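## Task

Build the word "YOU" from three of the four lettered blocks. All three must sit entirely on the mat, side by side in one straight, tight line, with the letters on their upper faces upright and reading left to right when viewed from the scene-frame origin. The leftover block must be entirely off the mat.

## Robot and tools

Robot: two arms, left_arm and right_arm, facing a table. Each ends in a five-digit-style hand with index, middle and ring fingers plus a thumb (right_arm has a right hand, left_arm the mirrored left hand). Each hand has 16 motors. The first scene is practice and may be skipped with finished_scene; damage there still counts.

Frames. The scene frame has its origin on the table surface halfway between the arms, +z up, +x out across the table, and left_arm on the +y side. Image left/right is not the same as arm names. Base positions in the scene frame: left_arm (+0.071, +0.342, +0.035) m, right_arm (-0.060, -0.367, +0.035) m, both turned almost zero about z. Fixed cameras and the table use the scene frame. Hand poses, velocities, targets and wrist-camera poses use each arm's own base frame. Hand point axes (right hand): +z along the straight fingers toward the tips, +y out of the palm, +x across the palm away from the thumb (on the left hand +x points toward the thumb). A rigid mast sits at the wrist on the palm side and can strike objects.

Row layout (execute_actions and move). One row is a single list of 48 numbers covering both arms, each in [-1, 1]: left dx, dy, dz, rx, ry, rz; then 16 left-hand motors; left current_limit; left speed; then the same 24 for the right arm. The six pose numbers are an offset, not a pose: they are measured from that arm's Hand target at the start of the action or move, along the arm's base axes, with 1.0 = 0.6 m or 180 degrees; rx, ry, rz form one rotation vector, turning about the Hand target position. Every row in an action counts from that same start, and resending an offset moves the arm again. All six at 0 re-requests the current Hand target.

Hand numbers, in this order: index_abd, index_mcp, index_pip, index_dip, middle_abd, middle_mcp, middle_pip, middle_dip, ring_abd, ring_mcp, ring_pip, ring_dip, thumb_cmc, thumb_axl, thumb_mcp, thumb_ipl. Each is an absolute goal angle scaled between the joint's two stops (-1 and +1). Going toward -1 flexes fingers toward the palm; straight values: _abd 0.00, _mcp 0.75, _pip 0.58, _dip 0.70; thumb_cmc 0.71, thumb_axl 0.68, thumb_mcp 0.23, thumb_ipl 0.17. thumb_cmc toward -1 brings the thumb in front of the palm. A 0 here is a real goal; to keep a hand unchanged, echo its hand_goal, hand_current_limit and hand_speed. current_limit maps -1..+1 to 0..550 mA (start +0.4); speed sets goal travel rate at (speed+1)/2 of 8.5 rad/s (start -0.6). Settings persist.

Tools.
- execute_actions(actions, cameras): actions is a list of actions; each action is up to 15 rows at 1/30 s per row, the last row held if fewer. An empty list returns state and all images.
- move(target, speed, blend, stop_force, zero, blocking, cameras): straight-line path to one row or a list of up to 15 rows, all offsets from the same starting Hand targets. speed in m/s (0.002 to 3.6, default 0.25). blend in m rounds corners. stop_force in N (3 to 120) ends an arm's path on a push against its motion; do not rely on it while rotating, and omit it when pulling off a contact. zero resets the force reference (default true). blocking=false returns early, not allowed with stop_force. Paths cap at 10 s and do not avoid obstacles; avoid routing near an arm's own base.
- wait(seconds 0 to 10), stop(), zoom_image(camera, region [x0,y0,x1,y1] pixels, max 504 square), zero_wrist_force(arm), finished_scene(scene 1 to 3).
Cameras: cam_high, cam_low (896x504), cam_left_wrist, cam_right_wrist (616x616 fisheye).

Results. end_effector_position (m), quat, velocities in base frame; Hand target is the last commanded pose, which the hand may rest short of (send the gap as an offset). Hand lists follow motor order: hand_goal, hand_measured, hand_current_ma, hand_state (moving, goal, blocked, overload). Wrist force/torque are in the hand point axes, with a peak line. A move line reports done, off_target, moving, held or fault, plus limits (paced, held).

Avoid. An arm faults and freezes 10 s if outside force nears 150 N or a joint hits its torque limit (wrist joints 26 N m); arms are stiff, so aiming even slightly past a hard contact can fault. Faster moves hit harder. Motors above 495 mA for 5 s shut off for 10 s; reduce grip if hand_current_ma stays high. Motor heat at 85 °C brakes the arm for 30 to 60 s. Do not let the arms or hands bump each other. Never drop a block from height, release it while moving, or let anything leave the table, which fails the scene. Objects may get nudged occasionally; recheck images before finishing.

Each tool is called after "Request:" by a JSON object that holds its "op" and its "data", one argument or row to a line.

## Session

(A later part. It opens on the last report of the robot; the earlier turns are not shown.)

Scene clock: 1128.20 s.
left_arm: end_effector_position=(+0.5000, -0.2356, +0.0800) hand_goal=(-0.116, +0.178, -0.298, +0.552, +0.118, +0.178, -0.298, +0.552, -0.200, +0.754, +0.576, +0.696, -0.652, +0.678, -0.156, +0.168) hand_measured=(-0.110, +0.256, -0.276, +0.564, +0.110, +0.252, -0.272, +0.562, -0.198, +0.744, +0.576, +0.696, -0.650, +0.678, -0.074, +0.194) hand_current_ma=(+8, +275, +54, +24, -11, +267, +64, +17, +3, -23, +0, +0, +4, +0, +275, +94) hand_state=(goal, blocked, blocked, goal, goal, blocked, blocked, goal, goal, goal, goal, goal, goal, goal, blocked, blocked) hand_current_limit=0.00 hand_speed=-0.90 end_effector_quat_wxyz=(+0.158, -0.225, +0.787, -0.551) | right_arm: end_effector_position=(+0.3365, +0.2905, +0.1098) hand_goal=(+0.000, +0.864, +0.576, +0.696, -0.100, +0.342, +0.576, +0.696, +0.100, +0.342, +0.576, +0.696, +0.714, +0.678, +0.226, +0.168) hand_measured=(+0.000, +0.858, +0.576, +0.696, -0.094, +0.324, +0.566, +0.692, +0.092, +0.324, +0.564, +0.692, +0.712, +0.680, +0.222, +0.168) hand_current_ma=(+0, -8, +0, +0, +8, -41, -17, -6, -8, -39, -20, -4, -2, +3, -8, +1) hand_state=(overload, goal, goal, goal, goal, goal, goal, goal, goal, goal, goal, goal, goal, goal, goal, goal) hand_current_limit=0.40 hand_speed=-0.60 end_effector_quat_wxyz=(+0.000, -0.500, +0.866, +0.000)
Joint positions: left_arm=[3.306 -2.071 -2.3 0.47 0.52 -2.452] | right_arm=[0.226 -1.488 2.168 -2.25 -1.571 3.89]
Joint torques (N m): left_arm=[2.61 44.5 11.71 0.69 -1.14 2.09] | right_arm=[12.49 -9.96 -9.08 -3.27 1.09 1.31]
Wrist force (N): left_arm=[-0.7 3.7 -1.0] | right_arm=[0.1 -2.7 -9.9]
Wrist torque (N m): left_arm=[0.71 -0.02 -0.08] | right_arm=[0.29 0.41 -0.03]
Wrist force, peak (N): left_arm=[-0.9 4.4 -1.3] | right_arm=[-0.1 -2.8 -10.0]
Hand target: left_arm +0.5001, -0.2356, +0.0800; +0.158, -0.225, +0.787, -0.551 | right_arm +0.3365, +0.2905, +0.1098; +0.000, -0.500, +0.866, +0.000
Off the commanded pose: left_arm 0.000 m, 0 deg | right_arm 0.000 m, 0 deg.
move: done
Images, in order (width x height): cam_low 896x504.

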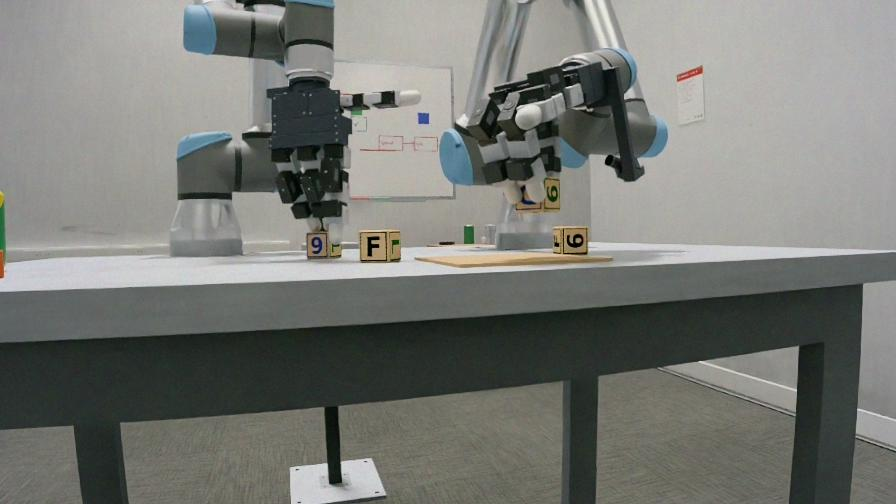

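Request:
{"op": "move", "data": {
  "target": [
    [-0.0023,0.0354,0.0333,0,0,0.1803,-0.117,0.178,-0.299,0.551,0.117,0.178,-0.299,0.551,-0.2,0.754,0.576,0.696,-0.653,0.678,-0.157,0.168,0.0,-0.9,-0.0243,0.0028,-0.0008,0,0,0.1,0,0.863,0.576,0.696,-0.1,0.342,0.576,0.696,0.1,0.342,0.576,0.696,0.714,0.678,0.226,0.168,0.4,-0.6],
    [-0.0047,0.0708,0.0333,0,0,0.3606,-0.117,0.178,-0.299,0.551,0.117,0.178,-0.299,0.551,-0.2,0.754,0.576,0.696,-0.653,0.678,-0.157,0.168,0.0,-0.9,-0.049,-0.0022,-0.0008,0,0,0.2028,0,0.863,0.576,0.696,-0.1,0.342,0.576,0.696,0.1,0.342,0.576,0.696,0.714,0.678,0.226,0.168,0.4,-0.6]
  ],
  "speed": 0.15,
  "blend": [0.005,0],
  "cameras": ["cam_low","cam_high"]
}}

Request:
{"op": "zoom_image", "data": {
  "camera": "cam_low",
  "region": [280, 120, 640, 280]
}}

Scene clock: 1157.40 s.
left_arm: end_effector_position=(+0.4972, -0.1931, +0.1000) hand_goal=(-0.116, +0.178, -0.298, +0.552, +0.118, +0.178, -0.298, +0.552, -0.200, +0.754, +0.576, +0.696, -0.652, +0.678, -0.156, +0.168) hand_measured=(-0.110, +0.256, -0.276, +0.564, +0.110, +0.252, -0.272, +0.562, -0.198, +0.744, +0.576, +0.696, -0.650, +0.678, -0.074, +0.194) hand_current_ma=(+9, +275, +54, +24, -11, +267, +65, +18, +3, -23, +0, +0, +4, +0, +275, +94) hand_state=(goal, blocked, blocked, goal, goal, blocked, blocked, goal, goal, goal, goal, goal, goal, goal, blocked, blocked) hand_current_limit=0.00 hand_speed=-0.90 end_effector_quat_wxyz=(-0.429, +0.613, -0.543, +0.380) | right_arm: end_effector_position=(+0.3071, +0.2892, +0.1093) hand_goal=(+0.000, +0.864, +0.576, +0.696, -0.100, +0.342, +0.576, +0.696, +0.100, +0.342, +0.576, +0.696, +0.714, +0.678, +0.226, +0.168) hand_measured=(+0.000, +0.858, +0.576, +0.696, -0.090, +0.318, +0.562, +0.690, +0.096, +0.320, +0.560, +0.688, +0.712, +0.680, +0.222, +0.168) hand_current_ma=(+0, -8, +0, +0, +14, -54, -24, -9, -5, -51, -30, -13, -2, +3, -8, +1) hand_state=(overload, goal, goal, goal, goal, blocked, goal, goal, goal, blocked, goal, goal, goal, goal, goal, goal) hand_current_limit=0.40 hand_speed=-0.60 end_effector_quat_wxyz=(+0.000, +0.746, -0.666, +0.000)
Joint positions: left_arm=[2.958 -2.041 -2.384 0.92 1.856 -3.248] | right_arm=[0.331 -1.437 2.111 -2.245 -1.571 3.358]
Joint torques (N m): left_arm=[-9.86 16.9 16.08 0.69 1.46 -2.47] | right_arm=[14.95 -15.36 -27.22 -0.87 1.14 -2.06]
Wrist force (N): left_arm=[-0.7 4.1 -1.3] | right_arm=[-0.6 -0.4 -4.7]
Wrist torque (N m): left_arm=[0.78 -0.03 0.04] | right_arm=[-0.06 0.21 0.07]
Wrist force, peak (N): left_arm=[-0.8 4.4 -1.3] | right_arm=[-0.7 -4.3 -12.6]
Hand target: left_arm +0.4972, -0.1931, +0.1000; -0.429, +0.613, -0.543, +0.380 | right_arm +0.3071, +0.2892, +0.1093; +0.000, +0.746, -0.666, +0.000
Off the commanded pose: left_arm 0.000 m, 0 deg | right_arm 0.000 m, 0 deg.
move: done
Images, in order (width x height): cam_high 896x504, cam_low 896x504.

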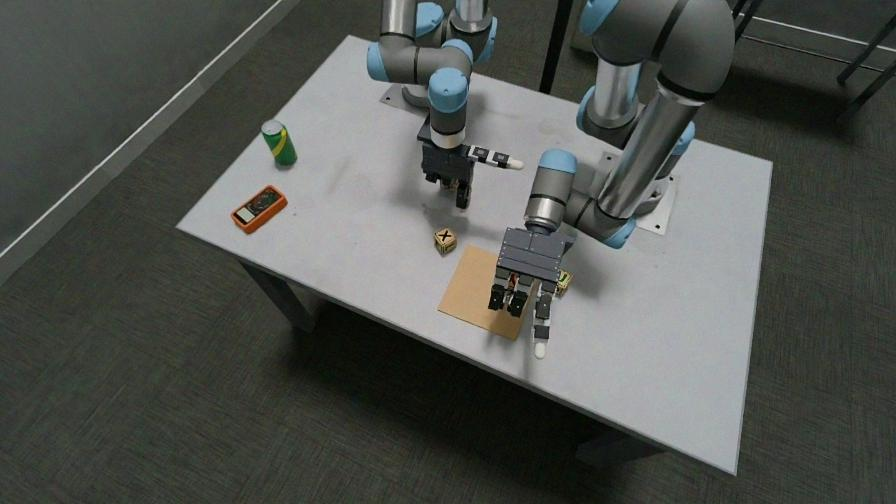

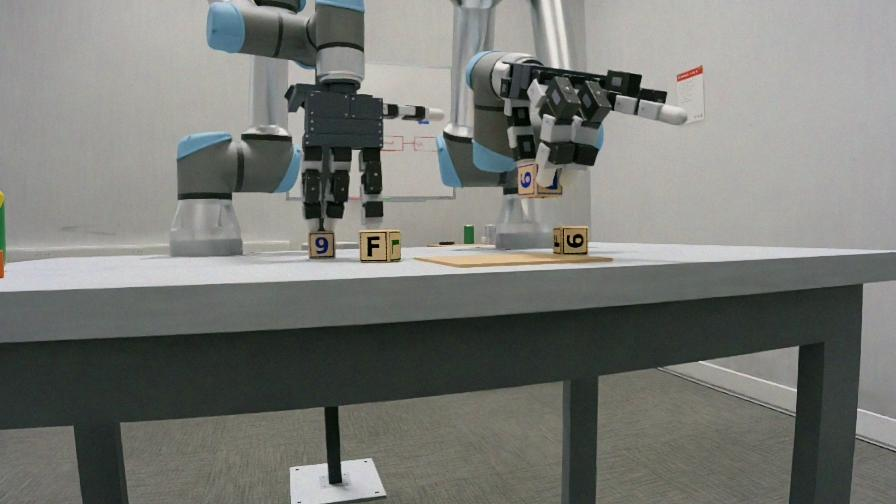

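Scaled by 1.400 from the camera's 896x504 image, which has a finer 1280x720 frame.

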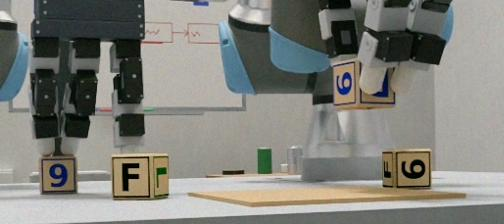

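Request:
{"op": "move", "data": {
  "target": [0,0,-0.1467,0,0,0,-0.117,0.178,-0.299,0.551,0.117,0.178,-0.299,0.551,-0.2,0.754,0.576,0.696,-0.653,0.678,-0.157,0.168,0.0,-0.9,0,0,0.15,0,0,0,0,0.863,0.576,0.696,-0.1,0.342,0.576,0.696,0.1,0.342,0.576,0.696,0.714,0.678,0.226,0.168,0.4,-0.6],
  "speed": 0.04,
  "stop_force": 4,
  "cameras": ["cam_low"]
}}

Request:
{"op": "zoom_image", "data": {
  "camera": "cam_low",
  "region": [280, 120, 640, 280]
}}

Scene clock: 1171.30 s.
left_arm: end_effector_position=(+0.4971, -0.1931, +0.0220) hand_goal=(-0.116, +0.178, -0.298, +0.552, +0.118, +0.178, -0.298, +0.552, -0.200, +0.754, +0.576, +0.696, -0.652, +0.678, -0.156, +0.168) hand_measured=(-0.110, +0.254, -0.274, +0.564, +0.110, +0.252, -0.272, +0.562, -0.198, +0.744, +0.576, +0.696, -0.650, +0.678, -0.074, +0.194) hand_current_ma=(+9, +275, +56, +25, -11, +263, +66, +18, +3, -23, +0, +0, +4, +0, +275, +96) hand_state=(goal, blocked, blocked, goal, goal, blocked, blocked, goal, goal, goal, goal, goal, goal, goal, blocked, blocked) hand_current_limit=0.00 hand_speed=-0.90 end_effector_quat_wxyz=(-0.429, +0.613, -0.544, +0.380) | right_arm: end_effector_position=(+0.3071, +0.2892, +0.1097) hand_goal=(+0.000, +0.864, +0.576, +0.696, -0.100, +0.342, +0.576, +0.696, +0.100, +0.342, +0.576, +0.696, +0.714, +0.678, +0.226, +0.168) hand_measured=(+0.000, +0.858, +0.576, +0.696, -0.090, +0.324, +0.564, +0.690, +0.096, +0.324, +0.564, +0.688, +0.712, +0.680, +0.222, +0.168) hand_current_ma=(+0, -7, +0, +0, +13, -41, -19, -9, -5, -36, -22, -11, -2, +3, -8, +1) hand_state=(overload, goal, goal, goal, goal, goal, goal, goal, goal, goal, goal, goal, goal, goal, goal, goal) hand_current_limit=0.40 hand_speed=-0.60 end_effector_quat_wxyz=(+0.000, +0.746, -0.666, +0.000)
Joint positions: left_arm=[2.958 -2.302 -2.36 1.156 1.856 -3.248] | right_arm=[0.331 -1.438 2.111 -2.243 -1.571 3.358]
Joint torques (N m): left_arm=[-2.57 44.97 -4.3 0.5 -1.05 -1.66] | right_arm=[1.84 -11.71 -7.85 0.09 1.15 -0.91]
Wrist force (N): left_arm=[-0.7 -0.4 -3.0] | right_arm=[-0.3 -3.4 -10.4]
Wrist torque (N m): left_arm=[0.17 -0.19 0.38] | right_arm=[0.35 0.47 -0.08]
Wrist force, peak (N): left_arm=[2.6 -43.7 -25.2] | right_arm=[0.0 -5.2 -13.5]
Hand target: left_arm +0.4971, -0.1931, +0.0220; -0.429, +0.613, -0.544, +0.380 (not the last commanded pose) | right_arm +0.3071, +0.2892, +0.1097; +0.000, +0.746, -0.666, +0.000 (not the last commanded pose)
Off the commanded pose: left_arm 0.010 m, 0 deg | right_arm 0.090 m, 0 deg.
move: contact (left_arm, right_arm)
Images, in order (width x height): cam_low 896x504.

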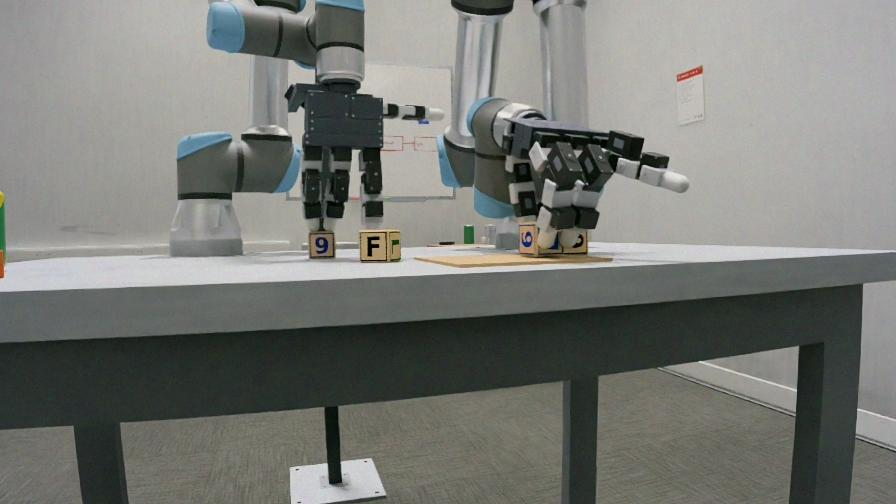

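Scaled by 1.400 from the camera's 896x504 image, which has a finer 1280x720 frame.

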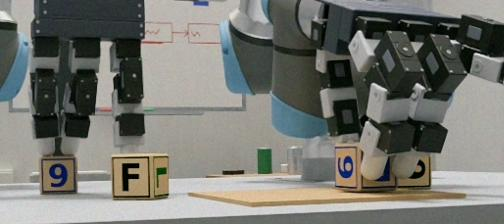

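Request:
{"op": "move", "data": {
  "target": [
    [0,0,0,0,0,0,-0.117,0.425,-0.299,0.551,0.117,0.425,-0.299,0.551,-0.2,0.754,0.576,0.696,-0.653,0.678,0.045,0.168,0.2,-0.8,0,0,0.03,0,0,0,0,0.863,0.576,0.696,-0.1,0.342,0.576,0.696,0.1,0.342,0.576,0.696,0.714,0.678,0.226,0.168,0.4,-0.6],
    [0,0,0.13,0,0,0,-0.1,0.342,0.576,0.696,0.1,0.342,0.576,0.696,0,-0.479,0.576,0.696,0.714,0.678,0.226,0.168,0.4,-0.6,0,0,0.15,0,0,0,0,0.863,0.576,0.696,-0.233,0.562,-0.737,0.986,0.233,0.562,-0.737,0.986,-0.929,0.678,0.09,0.168,0.4,-0.6],
    [-0.2115,0.1367,0.2967,-0.3056,0.286,0.3842,-0.1,0.342,0.576,0.696,0.1,0.342,0.576,0.696,0,-0.479,0.576,0.696,0.714,0.678,0.226,0.168,0.4,-0.6,0.0658,0.0077,0.0672,0.0472,-0.414,0,0,0.863,0.576,0.696,-0.233,0.562,-0.737,0.986,0.233,0.562,-0.737,0.986,-0.929,0.678,0.09,0.168,0.4,-0.6]
  ],
  "speed": [0.05,0.12,0.35],
  "cameras": ["cam_low","cam_high"]
}}

Request:
{"op": "zoom_image", "data": {
  "camera": "cam_high",
  "region": [430, 160, 480, 205]
}}

Request:
{"op": "zoom_image", "data": {
  "camera": "cam_high",
  "region": [480, 260, 580, 330]
}}

Request:
{"op": "zoom_image", "data": {
  "camera": "cam_low",
  "region": [280, 120, 640, 280]
}}

Scene clock: 1219.50 s.
left_arm: end_effector_position=(+0.3702, -0.1111, +0.2000) hand_goal=(-0.100, +0.342, +0.576, +0.696, +0.100, +0.342, +0.576, +0.696, +0.000, -0.478, +0.576, +0.696, +0.714, +0.678, +0.226, +0.168) hand_measured=(-0.092, +0.344, +0.574, +0.694, +0.094, +0.342, +0.574, +0.694, -0.002, -0.470, +0.576, +0.696, +0.712, +0.678, +0.222, +0.168) hand_current_ma=(+11, +2, -1, -3, -9, +1, -3, -3, -3, +13, +0, +0, -3, +0, -10, +2) hand_state=(goal, goal, goal, goal, goal, goal, goal, goal, goal, goal, goal, goal, goal, goal, goal, goal) hand_current_limit=0.40 hand_speed=-0.60 end_effector_quat_wxyz=(+0.000, +1.000, -0.027, +0.000) | right_arm: end_effector_position=(+0.3466, +0.2938, +0.1500) hand_goal=(+0.000, +0.864, +0.576, +0.696, -0.232, +0.562, -0.736, +0.986, +0.234, +0.562, -0.736, +0.986, -0.928, +0.678, +0.090, +0.168) hand_measured=(+0.000, +0.858, +0.576, +0.696, -0.226, +0.558, -0.734, +0.984, +0.228, +0.560, -0.732, +0.984, -0.926, +0.680, +0.088, +0.168) hand_current_ma=(+0, -10, +0, +0, +6, -6, +2, -3, -7, -3, +5, -1, +2, +3, -3, +1) hand_state=(overload, goal, goal, goal, goal, goal, goal, goal, goal, goal, goal, goal, goal, goal, goal, goal) hand_current_limit=0.40 hand_speed=-0.60 end_effector_quat_wxyz=(-0.454, +0.592, -0.528, +0.406)
Joint positions: left_arm=[3.458 -1.232 -2.258 -1.223 1.571 -4.341] | right_arm=[0.55 -1.294 2.57 -4.129 -1.992 3.261]
Joint torques (N m): left_arm=[9.63 19.9 28.64 0.77 -1.54 -2.21] | right_arm=[15.22 -12.65 -17.7 -4.05 -2.2 -2.04]
Wrist force (N): left_arm=[-2.0 1.3 0.0] | right_arm=[-0.1 0.0 -0.1]
Wrist torque (N m): left_arm=[0.46 0.14 -0.06] | right_arm=[0.10 -0.01 0.18]
Wrist force, peak (N): left_arm=[-0.6 4.0 -1.2] | right_arm=[-0.4 -3.5 -10.9]
Hand target: left_arm +0.3702, -0.1111, +0.2000; +0.000, +1.000, -0.027, +0.000 | right_arm +0.3466, +0.2938, +0.1500; -0.454, +0.592, -0.528, +0.406
Off the commanded pose: left_arm 0.000 m, 0 deg | right_arm 0.000 m, 0 deg.
move: done
Images, in order (width x height): cam_high 896x504, cam_low 896x504.

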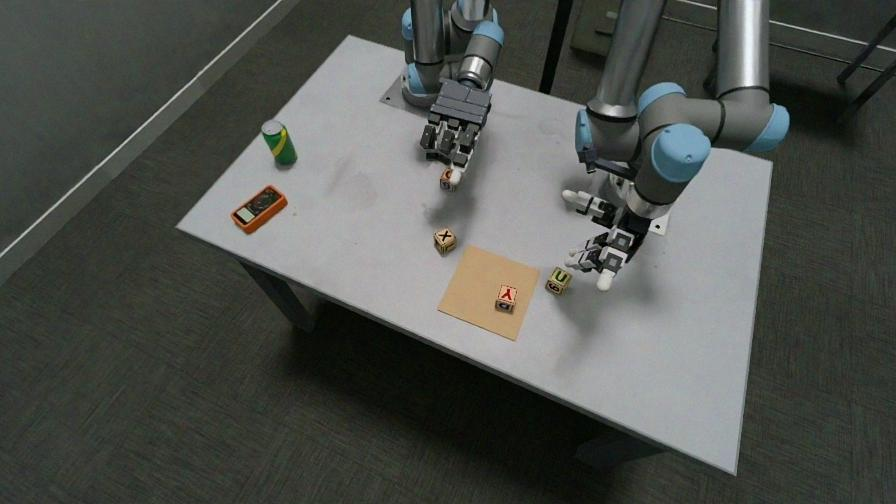

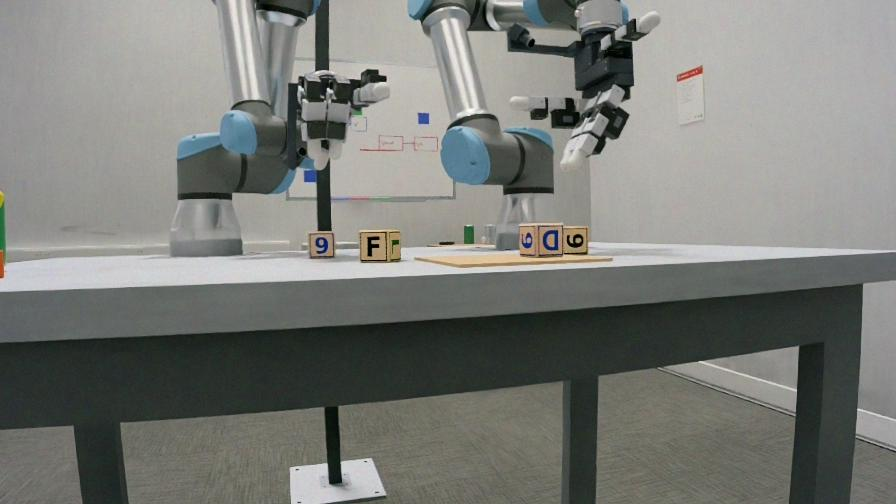

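Scaled by 10.080 from the camera's 896x504 image, which has a finer 1280x720 frame.

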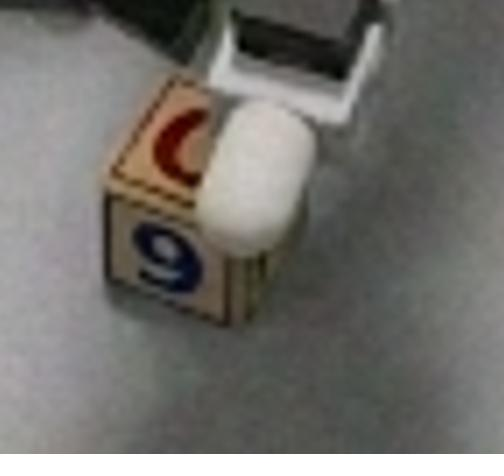

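Scaled by 5.040 from the camera's 896x504 image, which has a finer 1280x720 frame.

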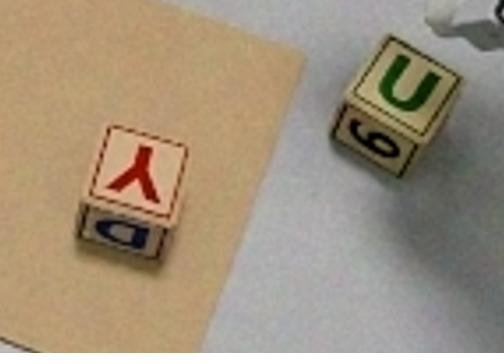

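Scaled by 1.400 from the camera's 896x504 image, which has a finer 1280x720 frame.

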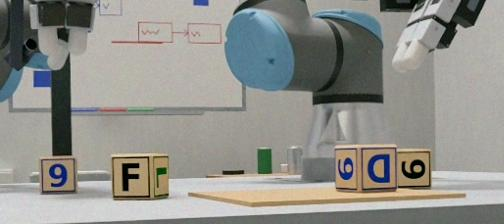

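Request:
{"op": "move", "data": {
  "target": [0,0,-0.13,0,0,0,-0.1,0.342,0.576,0.696,0.1,0.342,0.576,0.696,0,-0.479,0.576,0.696,0.714,0.678,0.226,0.168,0.4,-0.6,-0.0125,-0.0007,-0.23,0,0,-0.0083,0,0.863,0.576,0.696,-0.233,0.562,-0.737,0.986,0.233,0.562,-0.737,0.986,-0.929,0.678,0.09,0.168,0.4,-0.6],
  "speed": 0.09,
  "stop_force": 5,
  "cameras": ["cam_low","cam_right_wrist","cam_high"]
}}

Request:
{"op": "zoom_image", "data": {
  "camera": "cam_low",
  "region": [260, 160, 440, 280]
}}

Request:
{"op": "zoom_image", "data": {
  "camera": "cam_low",
  "region": [480, 160, 660, 280]
}}

Scene clock: 1256.97 s.
left_arm: end_effector_position=(+0.3702, -0.1111, +0.1220) hand_goal=(-0.100, +0.342, +0.576, +0.696, +0.100, +0.342, +0.576, +0.696, +0.000, -0.478, +0.576, +0.696, +0.714, +0.678, +0.226, +0.168) hand_measured=(-0.092, +0.344, +0.574, +0.694, +0.094, +0.342, +0.574, +0.694, -0.002, -0.470, +0.576, +0.696, +0.712, +0.678, +0.222, +0.168) hand_current_ma=(+11, +3, -1, -3, -9, +1, -3, -3, -3, +14, +0, +0, -3, +0, -10, +1) hand_state=(goal, goal, goal, goal, goal, goal, goal, goal, goal, goal, goal, goal, goal, goal, goal, goal) hand_current_limit=0.40 hand_speed=-0.60 end_effector_quat_wxyz=(+0.000, +1.000, -0.027, +0.000) | right_arm: end_effector_position=(+0.3391, +0.2934, +0.0120) hand_goal=(+0.000, +0.864, +0.576, +0.696, -0.232, +0.562, -0.736, +0.986, +0.234, +0.562, -0.736, +0.986, -0.928, +0.678, +0.090, +0.168) hand_measured=(+0.000, +0.856, +0.576, +0.696, -0.226, +0.558, -0.734, +0.984, +0.228, +0.558, -0.732, +0.984, -0.926, +0.680, +0.088, +0.168) hand_current_ma=(+0, -11, +0, +0, +6, -6, +2, -3, -7, -4, +5, -1, +2, +3, -3, +1) hand_state=(overload, goal, goal, goal, goal, goal, goal, goal, goal, goal, goal, goal, goal, goal, goal, goal) hand_current_limit=0.40 hand_speed=-0.60 end_effector_quat_wxyz=(-0.448, +0.585, -0.536, +0.411)
Joint positions: left_arm=[3.458 -1.349 -2.405 -0.958 1.571 -4.341] | right_arm=[0.583 -0.709 2.52 -4.657 -2.049 3.28]
Joint torques (N m): left_arm=[-9.18 -3.32 10.35 3.46 -1.53 -2.37] | right_arm=[15.18 -23.34 -5.67 -4.17 -2.46 -1.79]
Wrist force (N): left_arm=[-1.6 1.3 0.2] | right_arm=[0.3 -0.2 0.0]
Wrist torque (N m): left_arm=[0.46 0.09 -0.04] | right_arm=[0.07 -0.09 0.07]
Wrist force, peak (N): left_arm=[-2.3 1.6 0.1] | right_arm=[-0.1 -0.8 0.3]
Hand target: left_arm +0.3702, -0.1111, +0.1220; +0.000, +1.000, -0.027, +0.000 | right_arm +0.3391, +0.2934, +0.0120; -0.448, +0.585, -0.536, +0.411
Off the commanded pose: left_arm 0.000 m, 0 deg | right_arm 0.000 m, 0 deg.
move: done
camera_calibration:
cam_right_wrist: T_world_to_cam=[[-0.207556, 0.73108, -0.649956, -0.10498], [-0.62856, 0.409438, 0.661265, 0.0380878], [0.749555, 0.545786, 0.374546, -0.288384], [0, 0, 0, 1]] pos_world=[0.218311, 0.21855, 0.0145946]
Images, in order (width x height): cam_high 896x504, cam_low 896x504, cam_right_wrist 616x616.

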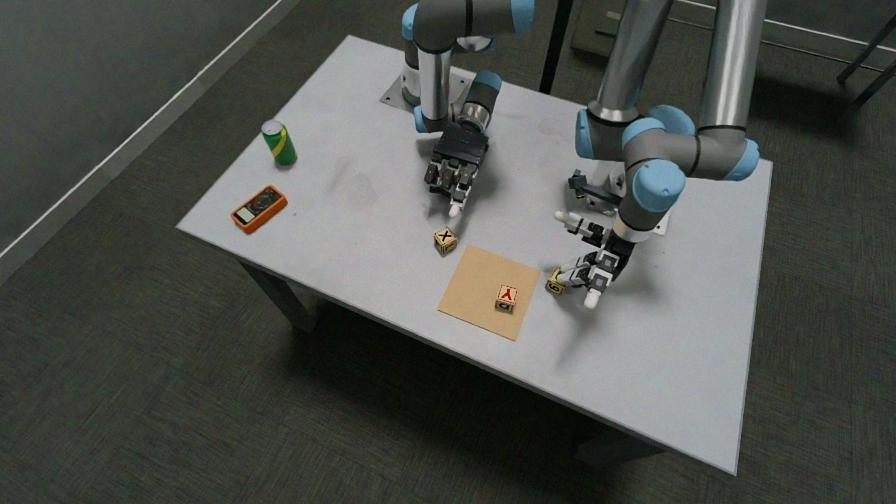

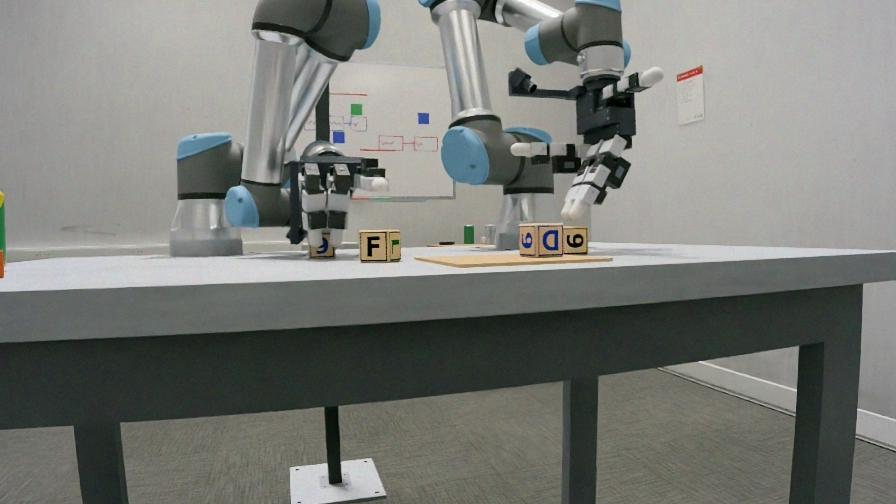

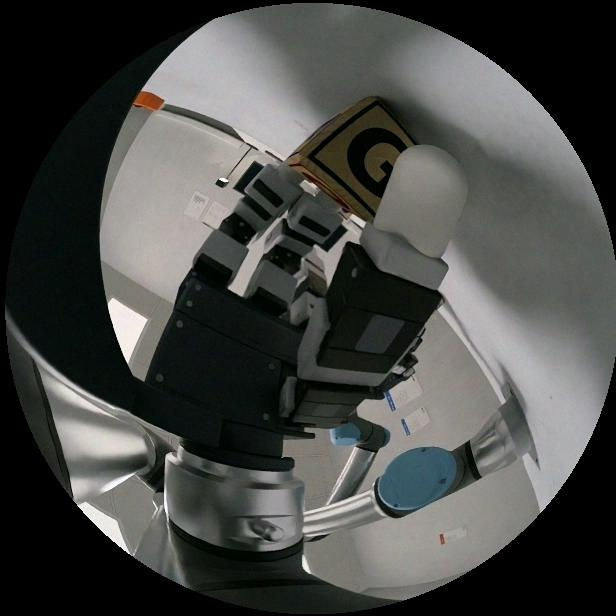

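Scaled by 2.800 from the camera's 896x504 image, which has a finer 1280x720 frame.

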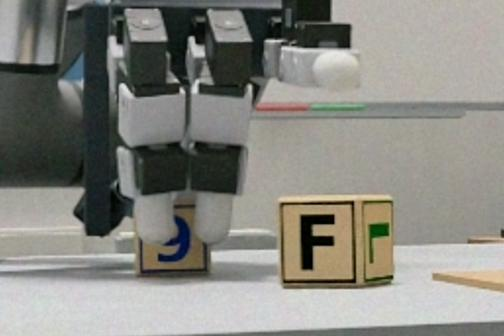

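Scaled by 2.800 from the camera's 896x504 image, which has a finer 1280x720 frame.

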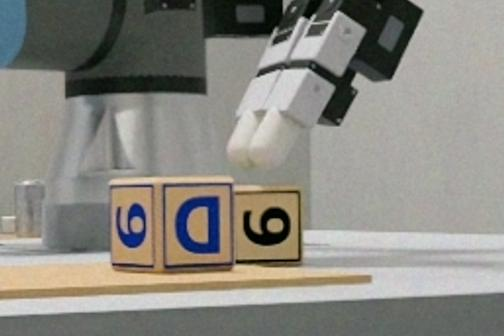

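Request:
{"op": "move", "data": {
  "target": [
    [0,0,0,0,0,0,-0.1,0.342,0.576,0.696,0.1,0.342,0.576,0.696,0,-0.479,0.576,0.696,0.714,0.678,0.226,0.168,0.4,-0.6,0,0,0,0,0,0,0,0.863,0.576,0.696,-0.233,0.26,-0.737,0.986,0.233,0.26,-0.737,0.986,-0.929,0.678,-0.135,0.168,0.0,-0.9]
  ],
  "cameras": ["cam_high"]
}}

Request:
{"op": "zoom_image", "data": {
  "camera": "cam_high",
  "region": [180, 80, 560, 400]
}}

Scene clock: 1313.93 s.
left_arm: end_effector_position=(+0.3702, -0.1111, +0.1220) hand_goal=(-0.100, +0.342, +0.576, +0.696, +0.100, +0.342, +0.576, +0.696, +0.000, -0.478, +0.576, +0.696, +0.714, +0.678, +0.226, +0.168) hand_measured=(-0.092, +0.344, +0.574, +0.694, +0.094, +0.342, +0.574, +0.694, -0.002, -0.470, +0.576, +0.696, +0.712, +0.678, +0.222, +0.168) hand_current_ma=(+11, +3, -1, -3, -9, +1, -3, -3, -3, +14, +0, +0, -3, +0, -10, +1) hand_state=(goal, goal, goal, goal, goal, goal, goal, goal, goal, goal, goal, goal, goal, goal, goal, goal) hand_current_limit=0.40 hand_speed=-0.60 end_effector_quat_wxyz=(+0.000, +1.000, -0.027, +0.000) | right_arm: end_effector_position=(+0.3391, +0.2934, +0.0121) hand_goal=(+0.000, +0.864, +0.576, +0.696, -0.232, +0.260, -0.736, +0.986, +0.234, +0.260, -0.736, +0.986, -0.928, +0.678, -0.134, +0.168) hand_measured=(+0.000, +0.856, +0.576, +0.696, -0.226, +0.376, -0.724, +0.994, +0.228, +0.360, -0.728, +0.990, -0.926, +0.680, -0.038, +0.186) hand_current_ma=(+0, -11, +0, +0, +6, +274, +23, +11, -6, +275, +13, +5, +3, +2, +274, +56) hand_state=(overload, goal, goal, goal, goal, blocked, goal, goal, goal, blocked, goal, goal, goal, goal, blocked, goal) hand_current_limit=0.00 hand_speed=-0.90 end_effector_quat_wxyz=(-0.448, +0.585, -0.536, +0.411)
Joint positions: left_arm=[3.458 -1.349 -2.405 -0.958 1.571 -4.341] | right_arm=[0.583 -0.709 2.52 -4.657 -2.049 3.28]
Joint torques (N m): left_arm=[-9.7 -2.8 10.28 3.48 -1.64 -2.12] | right_arm=[14.71 -23.17 -4.05 -2.26 -2.09 -1.82]
Wrist force (N): left_arm=[-1.9 1.4 0.4] | right_arm=[0.1 -5.9 0.5]
Wrist torque (N m): left_arm=[0.45 0.12 -0.06] | right_arm=[-0.06 -0.10 -0.19]
Wrist force, peak (N): left_arm=[-2.0 1.6 0.2] | right_arm=[0.3 -6.5 0.3]
Hand target: left_arm +0.3702, -0.1111, +0.1220; +0.000, +1.000, -0.027, +0.000 | right_arm +0.3391, +0.2934, +0.0120; -0.448, +0.585, -0.536, +0.411
Off the commanded pose: left_arm 0.000 m, 0 deg | right_arm 0.000 m, 0 deg.
move: done
Images, in order (width x height): cam_high 896x504.

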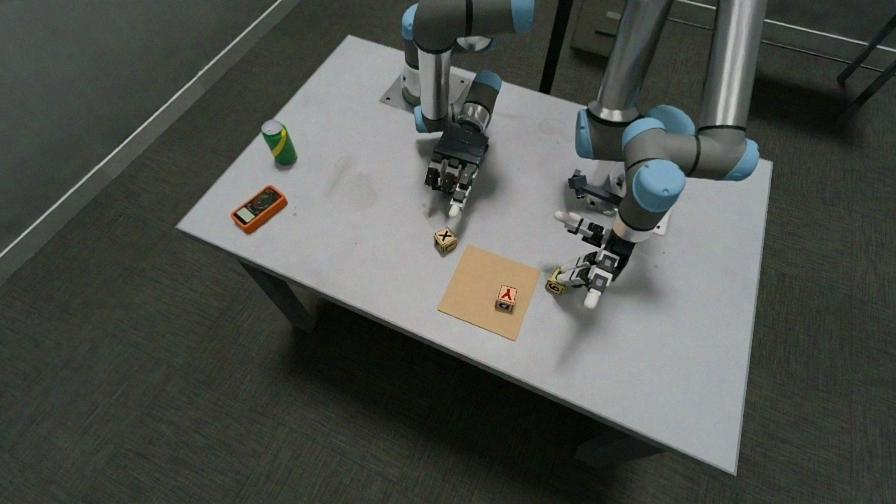

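Scaled by 1.326 from the camera's 896x504 image, which has a finer 1280x720 frame.

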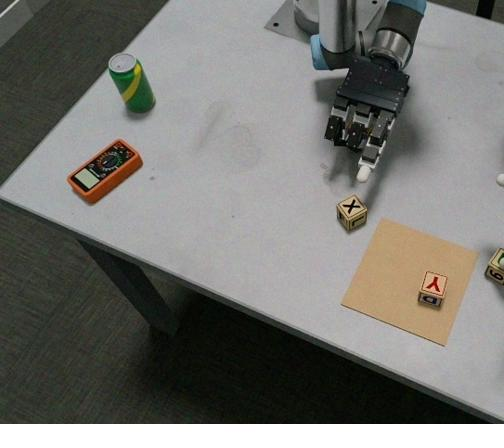

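Request:
{"op": "move", "data": {
  "target": [
    [0,0,-0.025,0,0,0,-0.1,0.342,0.576,0.696,0.1,0.342,0.576,0.696,0,-0.479,0.576,0.696,0.714,0.678,0.226,0.168,0.4,-0.6,0,0,0,0,0,0,0,0.863,0.576,0.696,-0.233,0.26,-0.737,0.986,0.233,0.26,-0.737,0.986,-0.929,0.678,-0.135,0.168,0.0,-0.9]
  ],
  "speed": 0.02,
  "stop_force": 4
}}

Scene clock: 1322.60 s.
left_arm: end_effector_position=(+0.3702, -0.1111, +0.1123) hand_goal=(-0.100, +0.342, +0.576, +0.696, +0.100, +0.342, +0.576, +0.696, +0.000, -0.478, +0.576, +0.696, +0.714, +0.678, +0.226, +0.168) hand_measured=(-0.092, +0.342, +0.572, +0.694, +0.094, +0.340, +0.572, +0.694, -0.002, -0.470, +0.576, +0.696, +0.712, +0.678, +0.222, +0.168) hand_current_ma=(+13, -1, -5, -3, -9, -1, -6, -3, -3, +15, +0, +0, -3, +0, -10, +1) hand_state=(goal, goal, goal, goal, goal, goal, goal, goal, goal, goal, goal, goal, goal, goal, goal, goal) hand_current_limit=0.40 hand_speed=-0.60 end_effector_quat_wxyz=(+0.000, +1.000, -0.027, +0.000) | right_arm: end_effector_position=(+0.3391, +0.2934, +0.0120) hand_goal=(+0.000, +0.864, +0.576, +0.696, -0.232, +0.260, -0.736, +0.986, +0.234, +0.260, -0.736, +0.986, -0.928, +0.678, -0.134, +0.168) hand_measured=(+0.000, +0.856, +0.576, +0.696, -0.226, +0.376, -0.722, +0.994, +0.228, +0.360, -0.728, +0.990, -0.926, +0.680, -0.038, +0.188) hand_current_ma=(+0, -11, +0, +0, +6, +275, +23, +11, -6, +275, +13, +5, +3, +2, +275, +56) hand_state=(overload, goal, goal, goal, goal, blocked, goal, goal, goal, blocked, goal, goal, goal, goal, blocked, goal) hand_current_limit=0.00 hand_speed=-0.90 end_effector_quat_wxyz=(-0.448, +0.585, -0.536, +0.411)
Joint positions: left_arm=[3.458 -1.369 -2.421 -0.922 1.571 -4.341] | right_arm=[0.583 -0.709 2.52 -4.657 -2.049 3.28]
Joint torques (N m): left_arm=[-5.07 22.46 25.97 0.69 -0.36 -1.11] | right_arm=[15.09 -23.15 7.35 -0.27 0.34 -1.72]
Wrist force (N): left_arm=[-1.9 1.5 0.0] | right_arm=[0.2 -6.5 0.1]
Wrist torque (N m): left_arm=[0.44 0.11 -0.06] | right_arm=[-0.03 -0.11 -0.18]
Wrist force, peak (N): left_arm=[-1.7 -1.5 -7.2] | right_arm=[0.1 -6.7 0.1]
Hand target: left_arm +0.3702, -0.1111, +0.1123; +0.000, +1.000, -0.027, +0.000 (not the last commanded pose) | right_arm +0.3391, +0.2934, +0.0120; -0.448, +0.585, -0.536, +0.411
Off the commanded pose: left_arm 0.005 m, 0 deg | right_arm 0.000 m, 0 deg.
move: contact (left_arm)

Request:
{"op": "move", "data": {
  "target": [
    [0,0,-0.0042,0,0,0,-0.1,0.342,0.576,0.696,0.1,0.342,0.576,0.696,0,-0.479,0.576,0.696,0.714,0.678,0.226,0.168,0.4,-0.6,0,0,0,0,0,0,0,0.863,0.576,0.696,-0.233,0.26,-0.737,0.986,0.233,0.26,-0.737,0.986,-0.929,0.678,-0.135,0.168,0.0,-0.9],
    [-0.00523,0.00102,-0.0042,0,0,-0.0889,-0.1,0.342,0.576,0.696,0.1,0.342,0.576,0.696,0,-0.479,0.576,0.696,0.714,0.678,0.226,0.168,0.4,-0.6,0,0,0.0667,0,0,0,0,0.863,0.576,0.696,-0.233,0.26,-0.737,0.986,0.233,0.26,-0.737,0.986,-0.929,0.678,-0.135,0.168,0.0,-0.9],
    [-0.00998,0.00345,-0.0042,0,0,-0.1778,-0.1,0.342,0.576,0.696,0.1,0.342,0.576,0.696,0,-0.479,0.576,0.696,0.714,0.678,0.226,0.168,0.4,-0.6,0,0,0.1333,0,0,0,0,0.863,0.576,0.696,-0.233,0.26,-0.737,0.986,0.233,0.26,-0.737,0.986,-0.929,0.678,-0.135,0.168,0.0,-0.9],
    [-0.01388,0.0071,-0.0042,0,0,-0.2667,-0.1,0.342,0.576,0.696,0.1,0.342,0.576,0.696,0,-0.479,0.576,0.696,0.714,0.678,0.226,0.168,0.4,-0.6,0.0477,0.0309,0.1333,0,0,0.0035,0,0.863,0.576,0.696,-0.233,0.26,-0.737,0.986,0.233,0.26,-0.737,0.986,-0.929,0.678,-0.135,0.168,0.0,-0.9],
    [-0.01662,0.01168,-0.0042,0,0,-0.3556,-0.1,0.342,0.576,0.696,0.1,0.342,0.576,0.696,0,-0.479,0.576,0.696,0.714,0.678,0.226,0.168,0.4,-0.6,0.0955,0.0618,0.1333,0,0,0.007,0,0.863,0.576,0.696,-0.233,0.26,-0.737,0.986,0.233,0.26,-0.737,0.986,-0.929,0.678,-0.135,0.168,0.0,-0.9],
    [-0.018,0.01683,-0.0042,0,0,-0.4444,-0.1,0.342,0.576,0.696,0.1,0.342,0.576,0.696,0,-0.479,0.576,0.696,0.714,0.678,0.226,0.168,0.4,-0.6,0.1432,0.0927,0.1333,0,0,0.0104,0,0.863,0.576,0.696,-0.233,0.26,-0.737,0.986,0.233,0.26,-0.737,0.986,-0.929,0.678,-0.135,0.168,0.0,-0.9],
    [-0.0179,0.02217,-0.0042,0,0,-0.5333,-0.1,0.342,0.576,0.696,0.1,0.342,0.576,0.696,0,-0.479,0.576,0.696,0.714,0.678,0.226,0.168,0.4,-0.6,0.1909,0.1236,0.1333,0,0,0.0139,0,0.863,0.576,0.696,-0.233,0.26,-0.737,0.986,0.233,0.26,-0.737,0.986,-0.929,0.678,-0.135,0.168,0.0,-0.9],
    [-0.01632,0.02727,-0.0042,0,0,-0.6222,-0.1,0.342,0.576,0.696,0.1,0.342,0.576,0.696,0,-0.479,0.576,0.696,0.714,0.678,0.226,0.168,0.4,-0.6,0.2386,0.1545,0.1333,0,0,0.0174,0,0.863,0.576,0.696,-0.233,0.26,-0.737,0.986,0.233,0.26,-0.737,0.986,-0.929,0.678,-0.135,0.168,0.0,-0.9],
    [-0.01342,0.03173,-0.0042,0,0,-0.7111,-0.1,0.342,0.576,0.696,0.1,0.342,0.576,0.696,0,-0.479,0.576,0.696,0.714,0.678,0.226,0.168,0.4,-0.6,0.2864,0.1854,0.1333,0,0,0.0209,0,0.863,0.576,0.696,-0.233,0.26,-0.737,0.986,0.233,0.26,-0.737,0.986,-0.929,0.678,-0.135,0.168,0.0,-0.9],
    [-0.00938,0.03523,-0.0042,0,0,-0.8,-0.1,0.342,0.576,0.696,0.1,0.342,0.576,0.696,0,-0.479,0.576,0.696,0.714,0.678,0.226,0.168,0.4,-0.6,0.3341,0.2163,0.1333,0,0,0.0243,0,0.863,0.576,0.696,-0.233,0.26,-0.737,0.986,0.233,0.26,-0.737,0.986,-0.929,0.678,-0.135,0.168,0.0,-0.9],
    [-0.00453,0.03747,-0.0042,0,0,-0.8889,-0.1,0.342,0.576,0.696,0.1,0.342,0.576,0.696,0,-0.479,0.576,0.696,0.714,0.678,0.226,0.168,0.4,-0.6,0.3818,0.2472,0.1333,0,0,0.0278,0,0.863,0.576,0.696,-0.233,0.26,-0.737,0.986,0.233,0.26,-0.737,0.986,-0.929,0.678,-0.135,0.168,0.0,-0.9]
  ],
  "speed": [0.02,0.17,0.17,0.17,0.17,0.17,0.17,0.17,0.17,0.17,0.17],
  "blend": [0,0.005,0.005,0.005,0.005,0.005,0.005,0.005,0.005,0.005,0]
}}

Scene clock: 1437.23 s.
left_arm: end_effector_position=(+0.3675, -0.0886, +0.1098) hand_goal=(-0.100, +0.342, +0.576, +0.696, +0.100, +0.342, +0.576, +0.696, +0.000, -0.478, +0.576, +0.696, +0.714, +0.678, +0.226, +0.168) hand_measured=(-0.092, +0.322, +0.564, +0.690, +0.094, +0.322, +0.562, +0.690, -0.002, -0.470, +0.576, +0.696, +0.712, +0.678, +0.222, +0.168) hand_current_ma=(+14, -50, -22, -9, -8, -50, -30, -9, -3, +15, +0, +0, -3, +0, -10, +1) hand_state=(goal, goal, goal, goal, goal, goal, goal, goal, goal, goal, goal, goal, goal, goal, goal, goal) hand_current_limit=0.40 hand_speed=-0.60 end_effector_quat_wxyz=(+0.000, -0.147, +0.989, +0.000) | right_arm: end_effector_position=(+0.5681, +0.4417, +0.0920) hand_goal=(+0.000, +0.864, +0.576, +0.696, -0.232, +0.260, -0.736, +0.986, +0.234, +0.260, -0.736, +0.986, -0.928, +0.678, -0.134, +0.168) hand_measured=(+0.000, +0.856, +0.576, +0.696, -0.226, +0.360, -0.714, +0.998, +0.226, +0.320, -0.718, +0.994, -0.898, +0.686, -0.038, +0.198) hand_current_ma=(+0, -11, +0, +0, +6, +275, +43, +20, -10, +187, +33, +12, +73, +16, +275, +105) hand_state=(overload, goal, goal, goal, goal, blocked, blocked, goal, goal, blocked, goal, goal, blocked, goal, blocked, blocked) hand_current_limit=0.00 hand_speed=-0.90 end_effector_quat_wxyz=(-0.466, +0.608, -0.510, +0.391)
Joint positions: left_arm=[3.07 -1.619 -2.205 -0.888 1.571 -1.937] | right_arm=[0.547 -0.82 1.846 -3.887 -1.93 3.242]
Joint torques (N m): left_arm=[-9.01 31.7 8.71 3.56 -1.11 1.9] | right_arm=[-14.23 -37.63 -24.61 -0.95 2.07 -2.16]
Wrist force (N): left_arm=[-1.7 1.5 -3.0] | right_arm=[-0.2 0.5 0.2]
Wrist torque (N m): left_arm=[0.52 0.20 -0.22] | right_arm=[0.11 0.01 0.18]
Wrist force, peak (N): left_arm=[-1.6 -1.9 -9.6] | right_arm=[0.1 -6.7 0.2]
Hand target: left_arm +0.3675, -0.0886, +0.1098; +0.000, -0.147, +0.989, +0.000 | right_arm +0.5682, +0.4417, +0.0920; -0.466, +0.608, -0.510, +0.391
Off the commanded pose: left_arm 0.000 m, 0 deg | right_arm 0.000 m, 0 deg.
move: done

Request:
{"op": "move", "data": {
  "target": [
    [0,0,0.08,0,0,0,-0.1,0.342,0.576,0.696,0.1,0.342,0.576,0.696,0,-0.479,0.576,0.696,0.714,0.678,0.226,0.168,0.4,-0.6,0,0,0,0,0,0,0,0.863,0.576,0.696,-0.233,0.26,-0.737,0.986,0.233,0.26,-0.737,0.986,-0.929,0.678,-0.135,0.168,0.0,-0.9],
    [-0.1,0.12,0.25,0,0,0,-0.1,0.342,0.576,0.696,0.1,0.342,0.576,0.696,0,-0.479,0.576,0.696,0.714,0.678,0.226,0.168,0.4,-0.6,0.0553,0.142,0,0,0,0,0,0.863,0.576,0.696,-0.233,0.26,-0.737,0.986,0.233,0.26,-0.737,0.986,-0.929,0.678,-0.135,0.168,0.0,-0.9],
    [-0.12,0.12,0.25,0,0,0,-0.1,0.342,0.576,0.696,0.1,0.342,0.576,0.696,0,-0.479,0.576,0.696,0.714,0.678,0.226,0.168,0.4,-0.6,0.0553,0.142,-0.0617,0,0,0,0,0.863,0.576,0.696,-0.233,0.26,-0.737,0.986,0.233,0.26,-0.737,0.986,-0.929,0.678,-0.135,0.168,0.0,-0.9]
  ],
  "speed": [0.1,0.12,0.06],
  "blend": [0.01,0.01,0],
  "cameras": ["cam_high", "cam_low"]
}}

Request:
{"op": "zoom_image", "data": {
  "camera": "cam_high",
  "region": [400, 200, 600, 360]
}}

Request:
{"op": "zoom_image", "data": {
  "camera": "cam_low",
  "region": [340, 140, 640, 320]
}}

Scene clock: 1452.20 s.
left_arm: end_effector_position=(+0.2955, -0.0166, +0.2598) hand_goal=(-0.100, +0.342, +0.576, +0.696, +0.100, +0.342, +0.576, +0.696, +0.000, -0.478, +0.576, +0.696, +0.714, +0.678, +0.226, +0.168) hand_measured=(-0.092, +0.344, +0.574, +0.694, +0.094, +0.344, +0.574, +0.694, -0.002, -0.470, +0.576, +0.696, +0.712, +0.678, +0.222, +0.168) hand_current_ma=(+14, +2, -2, -3, -8, +2, -2, -3, -3, +15, +0, +0, -3, +0, -10, +1) hand_state=(goal, goal, goal, goal, goal, goal, goal, goal, goal, goal, goal, goal, goal, goal, goal, goal) hand_current_limit=0.40 hand_speed=-0.60 end_effector_quat_wxyz=(+0.000, -0.147, +0.989, +0.000) | right_arm: end_effector_position=(+0.6013, +0.5269, +0.0551) hand_goal=(+0.000, +0.864, +0.576, +0.696, -0.232, +0.260, -0.736, +0.986, +0.234, +0.260, -0.736, +0.986, -0.928, +0.678, -0.134, +0.168) hand_measured=(+0.000, +0.856, +0.576, +0.696, -0.226, +0.360, -0.714, +0.998, +0.226, +0.320, -0.718, +0.994, -0.898, +0.686, -0.038, +0.198) hand_current_ma=(+0, -11, +0, +0, +6, +275, +44, +20, -10, +187, +33, +12, +73, +16, +275, +105) hand_state=(overload, goal, goal, goal, goal, blocked, blocked, goal, goal, blocked, goal, goal, blocked, goal, blocked, blocked) hand_current_limit=0.00 hand_speed=-0.90 end_effector_quat_wxyz=(-0.466, +0.608, -0.510, +0.391)
Joint positions: left_arm=[3.267 -1.189 -2.125 -1.398 1.571 -1.74] | right_arm=[0.639 -0.633 1.555 -3.772 -2.019 3.27]
Joint torques (N m): left_arm=[10.17 19.23 13.42 0.52 -1.21 1.9] | right_arm=[15.06 -43.86 -25.59 -4.41 -2.41 0.28]
Wrist force (N): left_arm=[-2.0 1.5 0.1] | right_arm=[0.2 0.4 0.3]
Wrist torque (N m): left_arm=[0.50 0.14 -0.20] | right_arm=[0.10 -0.08 0.09]
Wrist force, peak (N): left_arm=[-2.0 1.4 -3.4] | right_arm=[0.1 1.0 0.2]
Hand target: left_arm +0.2955, -0.0166, +0.2598; +0.000, -0.147, +0.989, +0.000 | right_arm +0.6013, +0.5269, +0.0550; -0.466, +0.608, -0.510, +0.391
Off the commanded pose: left_arm 0.000 m, 0 deg | right_arm 0.000 m, 0 deg.
move: done
Images, in order (width x height): cam_high 896x504, cam_low 896x504.

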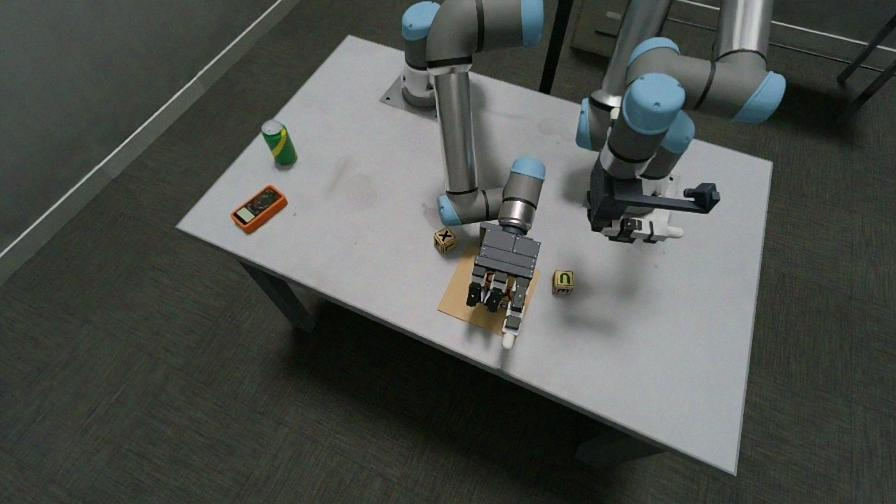

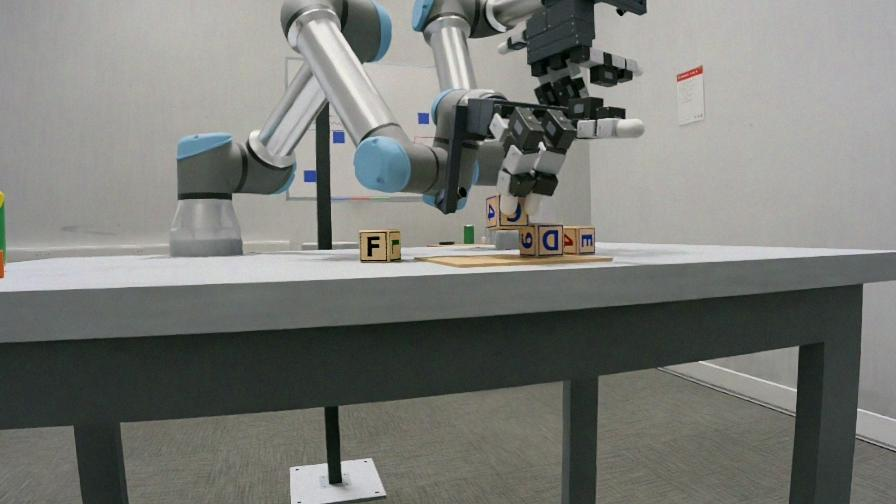

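Scaled by 2.520 from the camera's 896x504 image, which has a finer 1280x720 frame.

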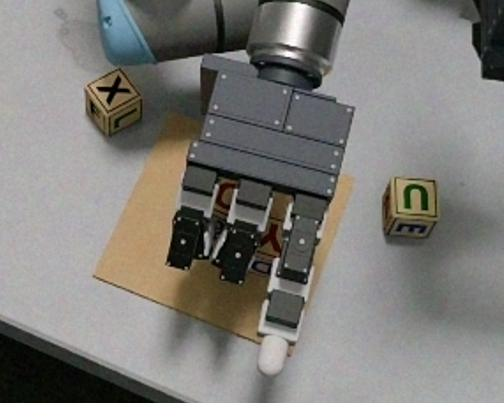

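Scaled by 1.680 from the camera's 896x504 image, which has a finer 1280x720 frame.

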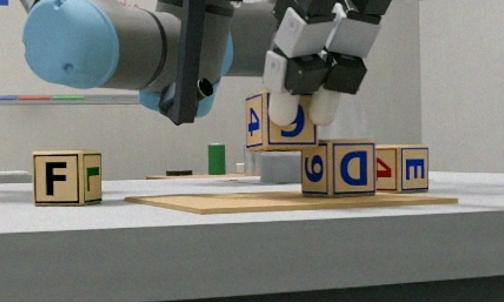

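Request:
{"op": "move", "data": {
  "target": [
    [0,0,0,0,0,0,-0.1,0.342,0.576,0.696,0.1,0.342,0.576,0.696,0,-0.479,0.576,0.696,0.714,0.678,0.226,0.168,0.4,-0.6,0,0.0067,-0.035,0,0,0,0,0.863,0.576,0.696,-0.233,0.26,-0.737,0.986,0.233,0.26,-0.737,0.986,-0.929,0.678,-0.135,0.168,0.0,-0.9],
    [0,0,0,0,0,0,-0.1,0.342,0.576,0.696,0.1,0.342,0.576,0.696,0,-0.479,0.576,0.696,0.714,0.678,0.226,0.168,0.4,-0.6,0,0.0067,-0.073,0,0,0,0,0.863,0.576,0.696,-0.233,0.26,-0.737,0.986,0.233,0.26,-0.737,0.986,-0.929,0.678,-0.135,0.168,0.0,-0.9]
  ],
  "speed": [0.05,0.018],
  "stop_force": 4
}}

Request:
{"op": "zoom_image", "data": {
  "camera": "cam_high",
  "region": [540, 255, 590, 305]
}}

Scene clock: 1478.83 s.
left_arm: end_effector_position=(+0.2955, -0.0166, +0.2598) hand_goal=(-0.100, +0.342, +0.576, +0.696, +0.100, +0.342, +0.576, +0.696, +0.000, -0.478, +0.576, +0.696, +0.714, +0.678, +0.226, +0.168) hand_measured=(-0.092, +0.344, +0.574, +0.694, +0.094, +0.344, +0.574, +0.694, -0.002, -0.470, +0.576, +0.696, +0.712, +0.678, +0.222, +0.168) hand_current_ma=(+14, +2, -2, -3, -8, +2, -2, -3, -3, +15, +0, +0, -3, +0, -10, +1) hand_state=(goal, goal, goal, goal, goal, goal, goal, goal, goal, goal, goal, goal, goal, goal, goal, goal) hand_current_limit=0.40 hand_speed=-0.60 end_effector_quat_wxyz=(+0.000, -0.147, +0.989, +0.000) | right_arm: end_effector_position=(+0.6013, +0.5309, +0.0182) hand_goal=(+0.000, +0.864, +0.576, +0.696, -0.232, +0.260, -0.736, +0.986, +0.234, +0.260, -0.736, +0.986, -0.928, +0.678, -0.134, +0.168) hand_measured=(+0.000, +0.856, +0.576, +0.696, -0.226, +0.360, -0.714, +0.998, +0.222, +0.318, -0.716, +0.996, -0.898, +0.686, -0.038, +0.198) hand_current_ma=(+0, -12, +0, +0, +6, +275, +46, +21, -16, +177, +43, +17, +71, +15, +275, +106) hand_state=(overload, goal, goal, goal, goal, blocked, blocked, goal, goal, blocked, blocked, goal, blocked, goal, blocked, blocked) hand_current_limit=0.00 hand_speed=-0.90 end_effector_quat_wxyz=(-0.466, +0.608, -0.510, +0.391)
Joint positions: left_arm=[3.267 -1.189 -2.125 -1.398 1.571 -1.74] | right_arm=[0.645 -0.558 1.527 -3.818 -2.024 3.272]
Joint torques (N m): left_arm=[10.24 17.96 13.69 0.63 -1.15 2.05] | right_arm=[14.68 -67.22 -8.44 -0.99 -1.42 2.28]
Wrist force (N): left_arm=[-1.9 1.4 0.4] | right_arm=[0.2 0.7 0.3]
Wrist torque (N m): left_arm=[0.46 0.13 -0.19] | right_arm=[0.12 -0.07 0.08]
Wrist force, peak (N): left_arm=[-2.1 1.5 0.1] | right_arm=[0.5 -4.2 0.8]
Hand target: left_arm +0.2955, -0.0166, +0.2598; +0.000, -0.147, +0.989, +0.000 | right_arm +0.6013, +0.5309, +0.0182; -0.466, +0.608, -0.510, +0.391 (not the last commanded pose)
Off the commanded pose: left_arm 0.000 m, 0 deg | right_arm 0.007 m, 0 deg.
move: contact (right_arm); path passed 1 of 2 targets

Scaled by 10.080 from the camera's 896x504 image, which has a finer 1280x720 frame.
This view is cut from an older image: the scene may have changed since it was taken.

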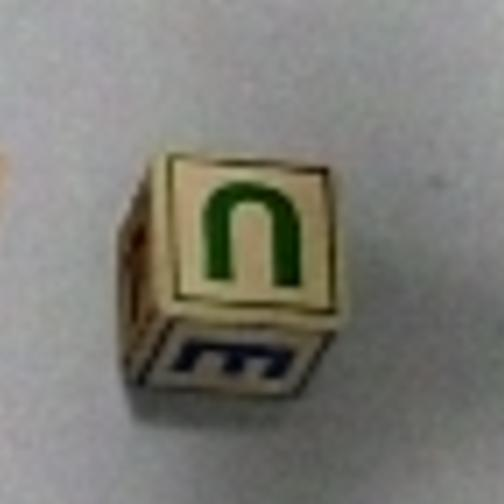

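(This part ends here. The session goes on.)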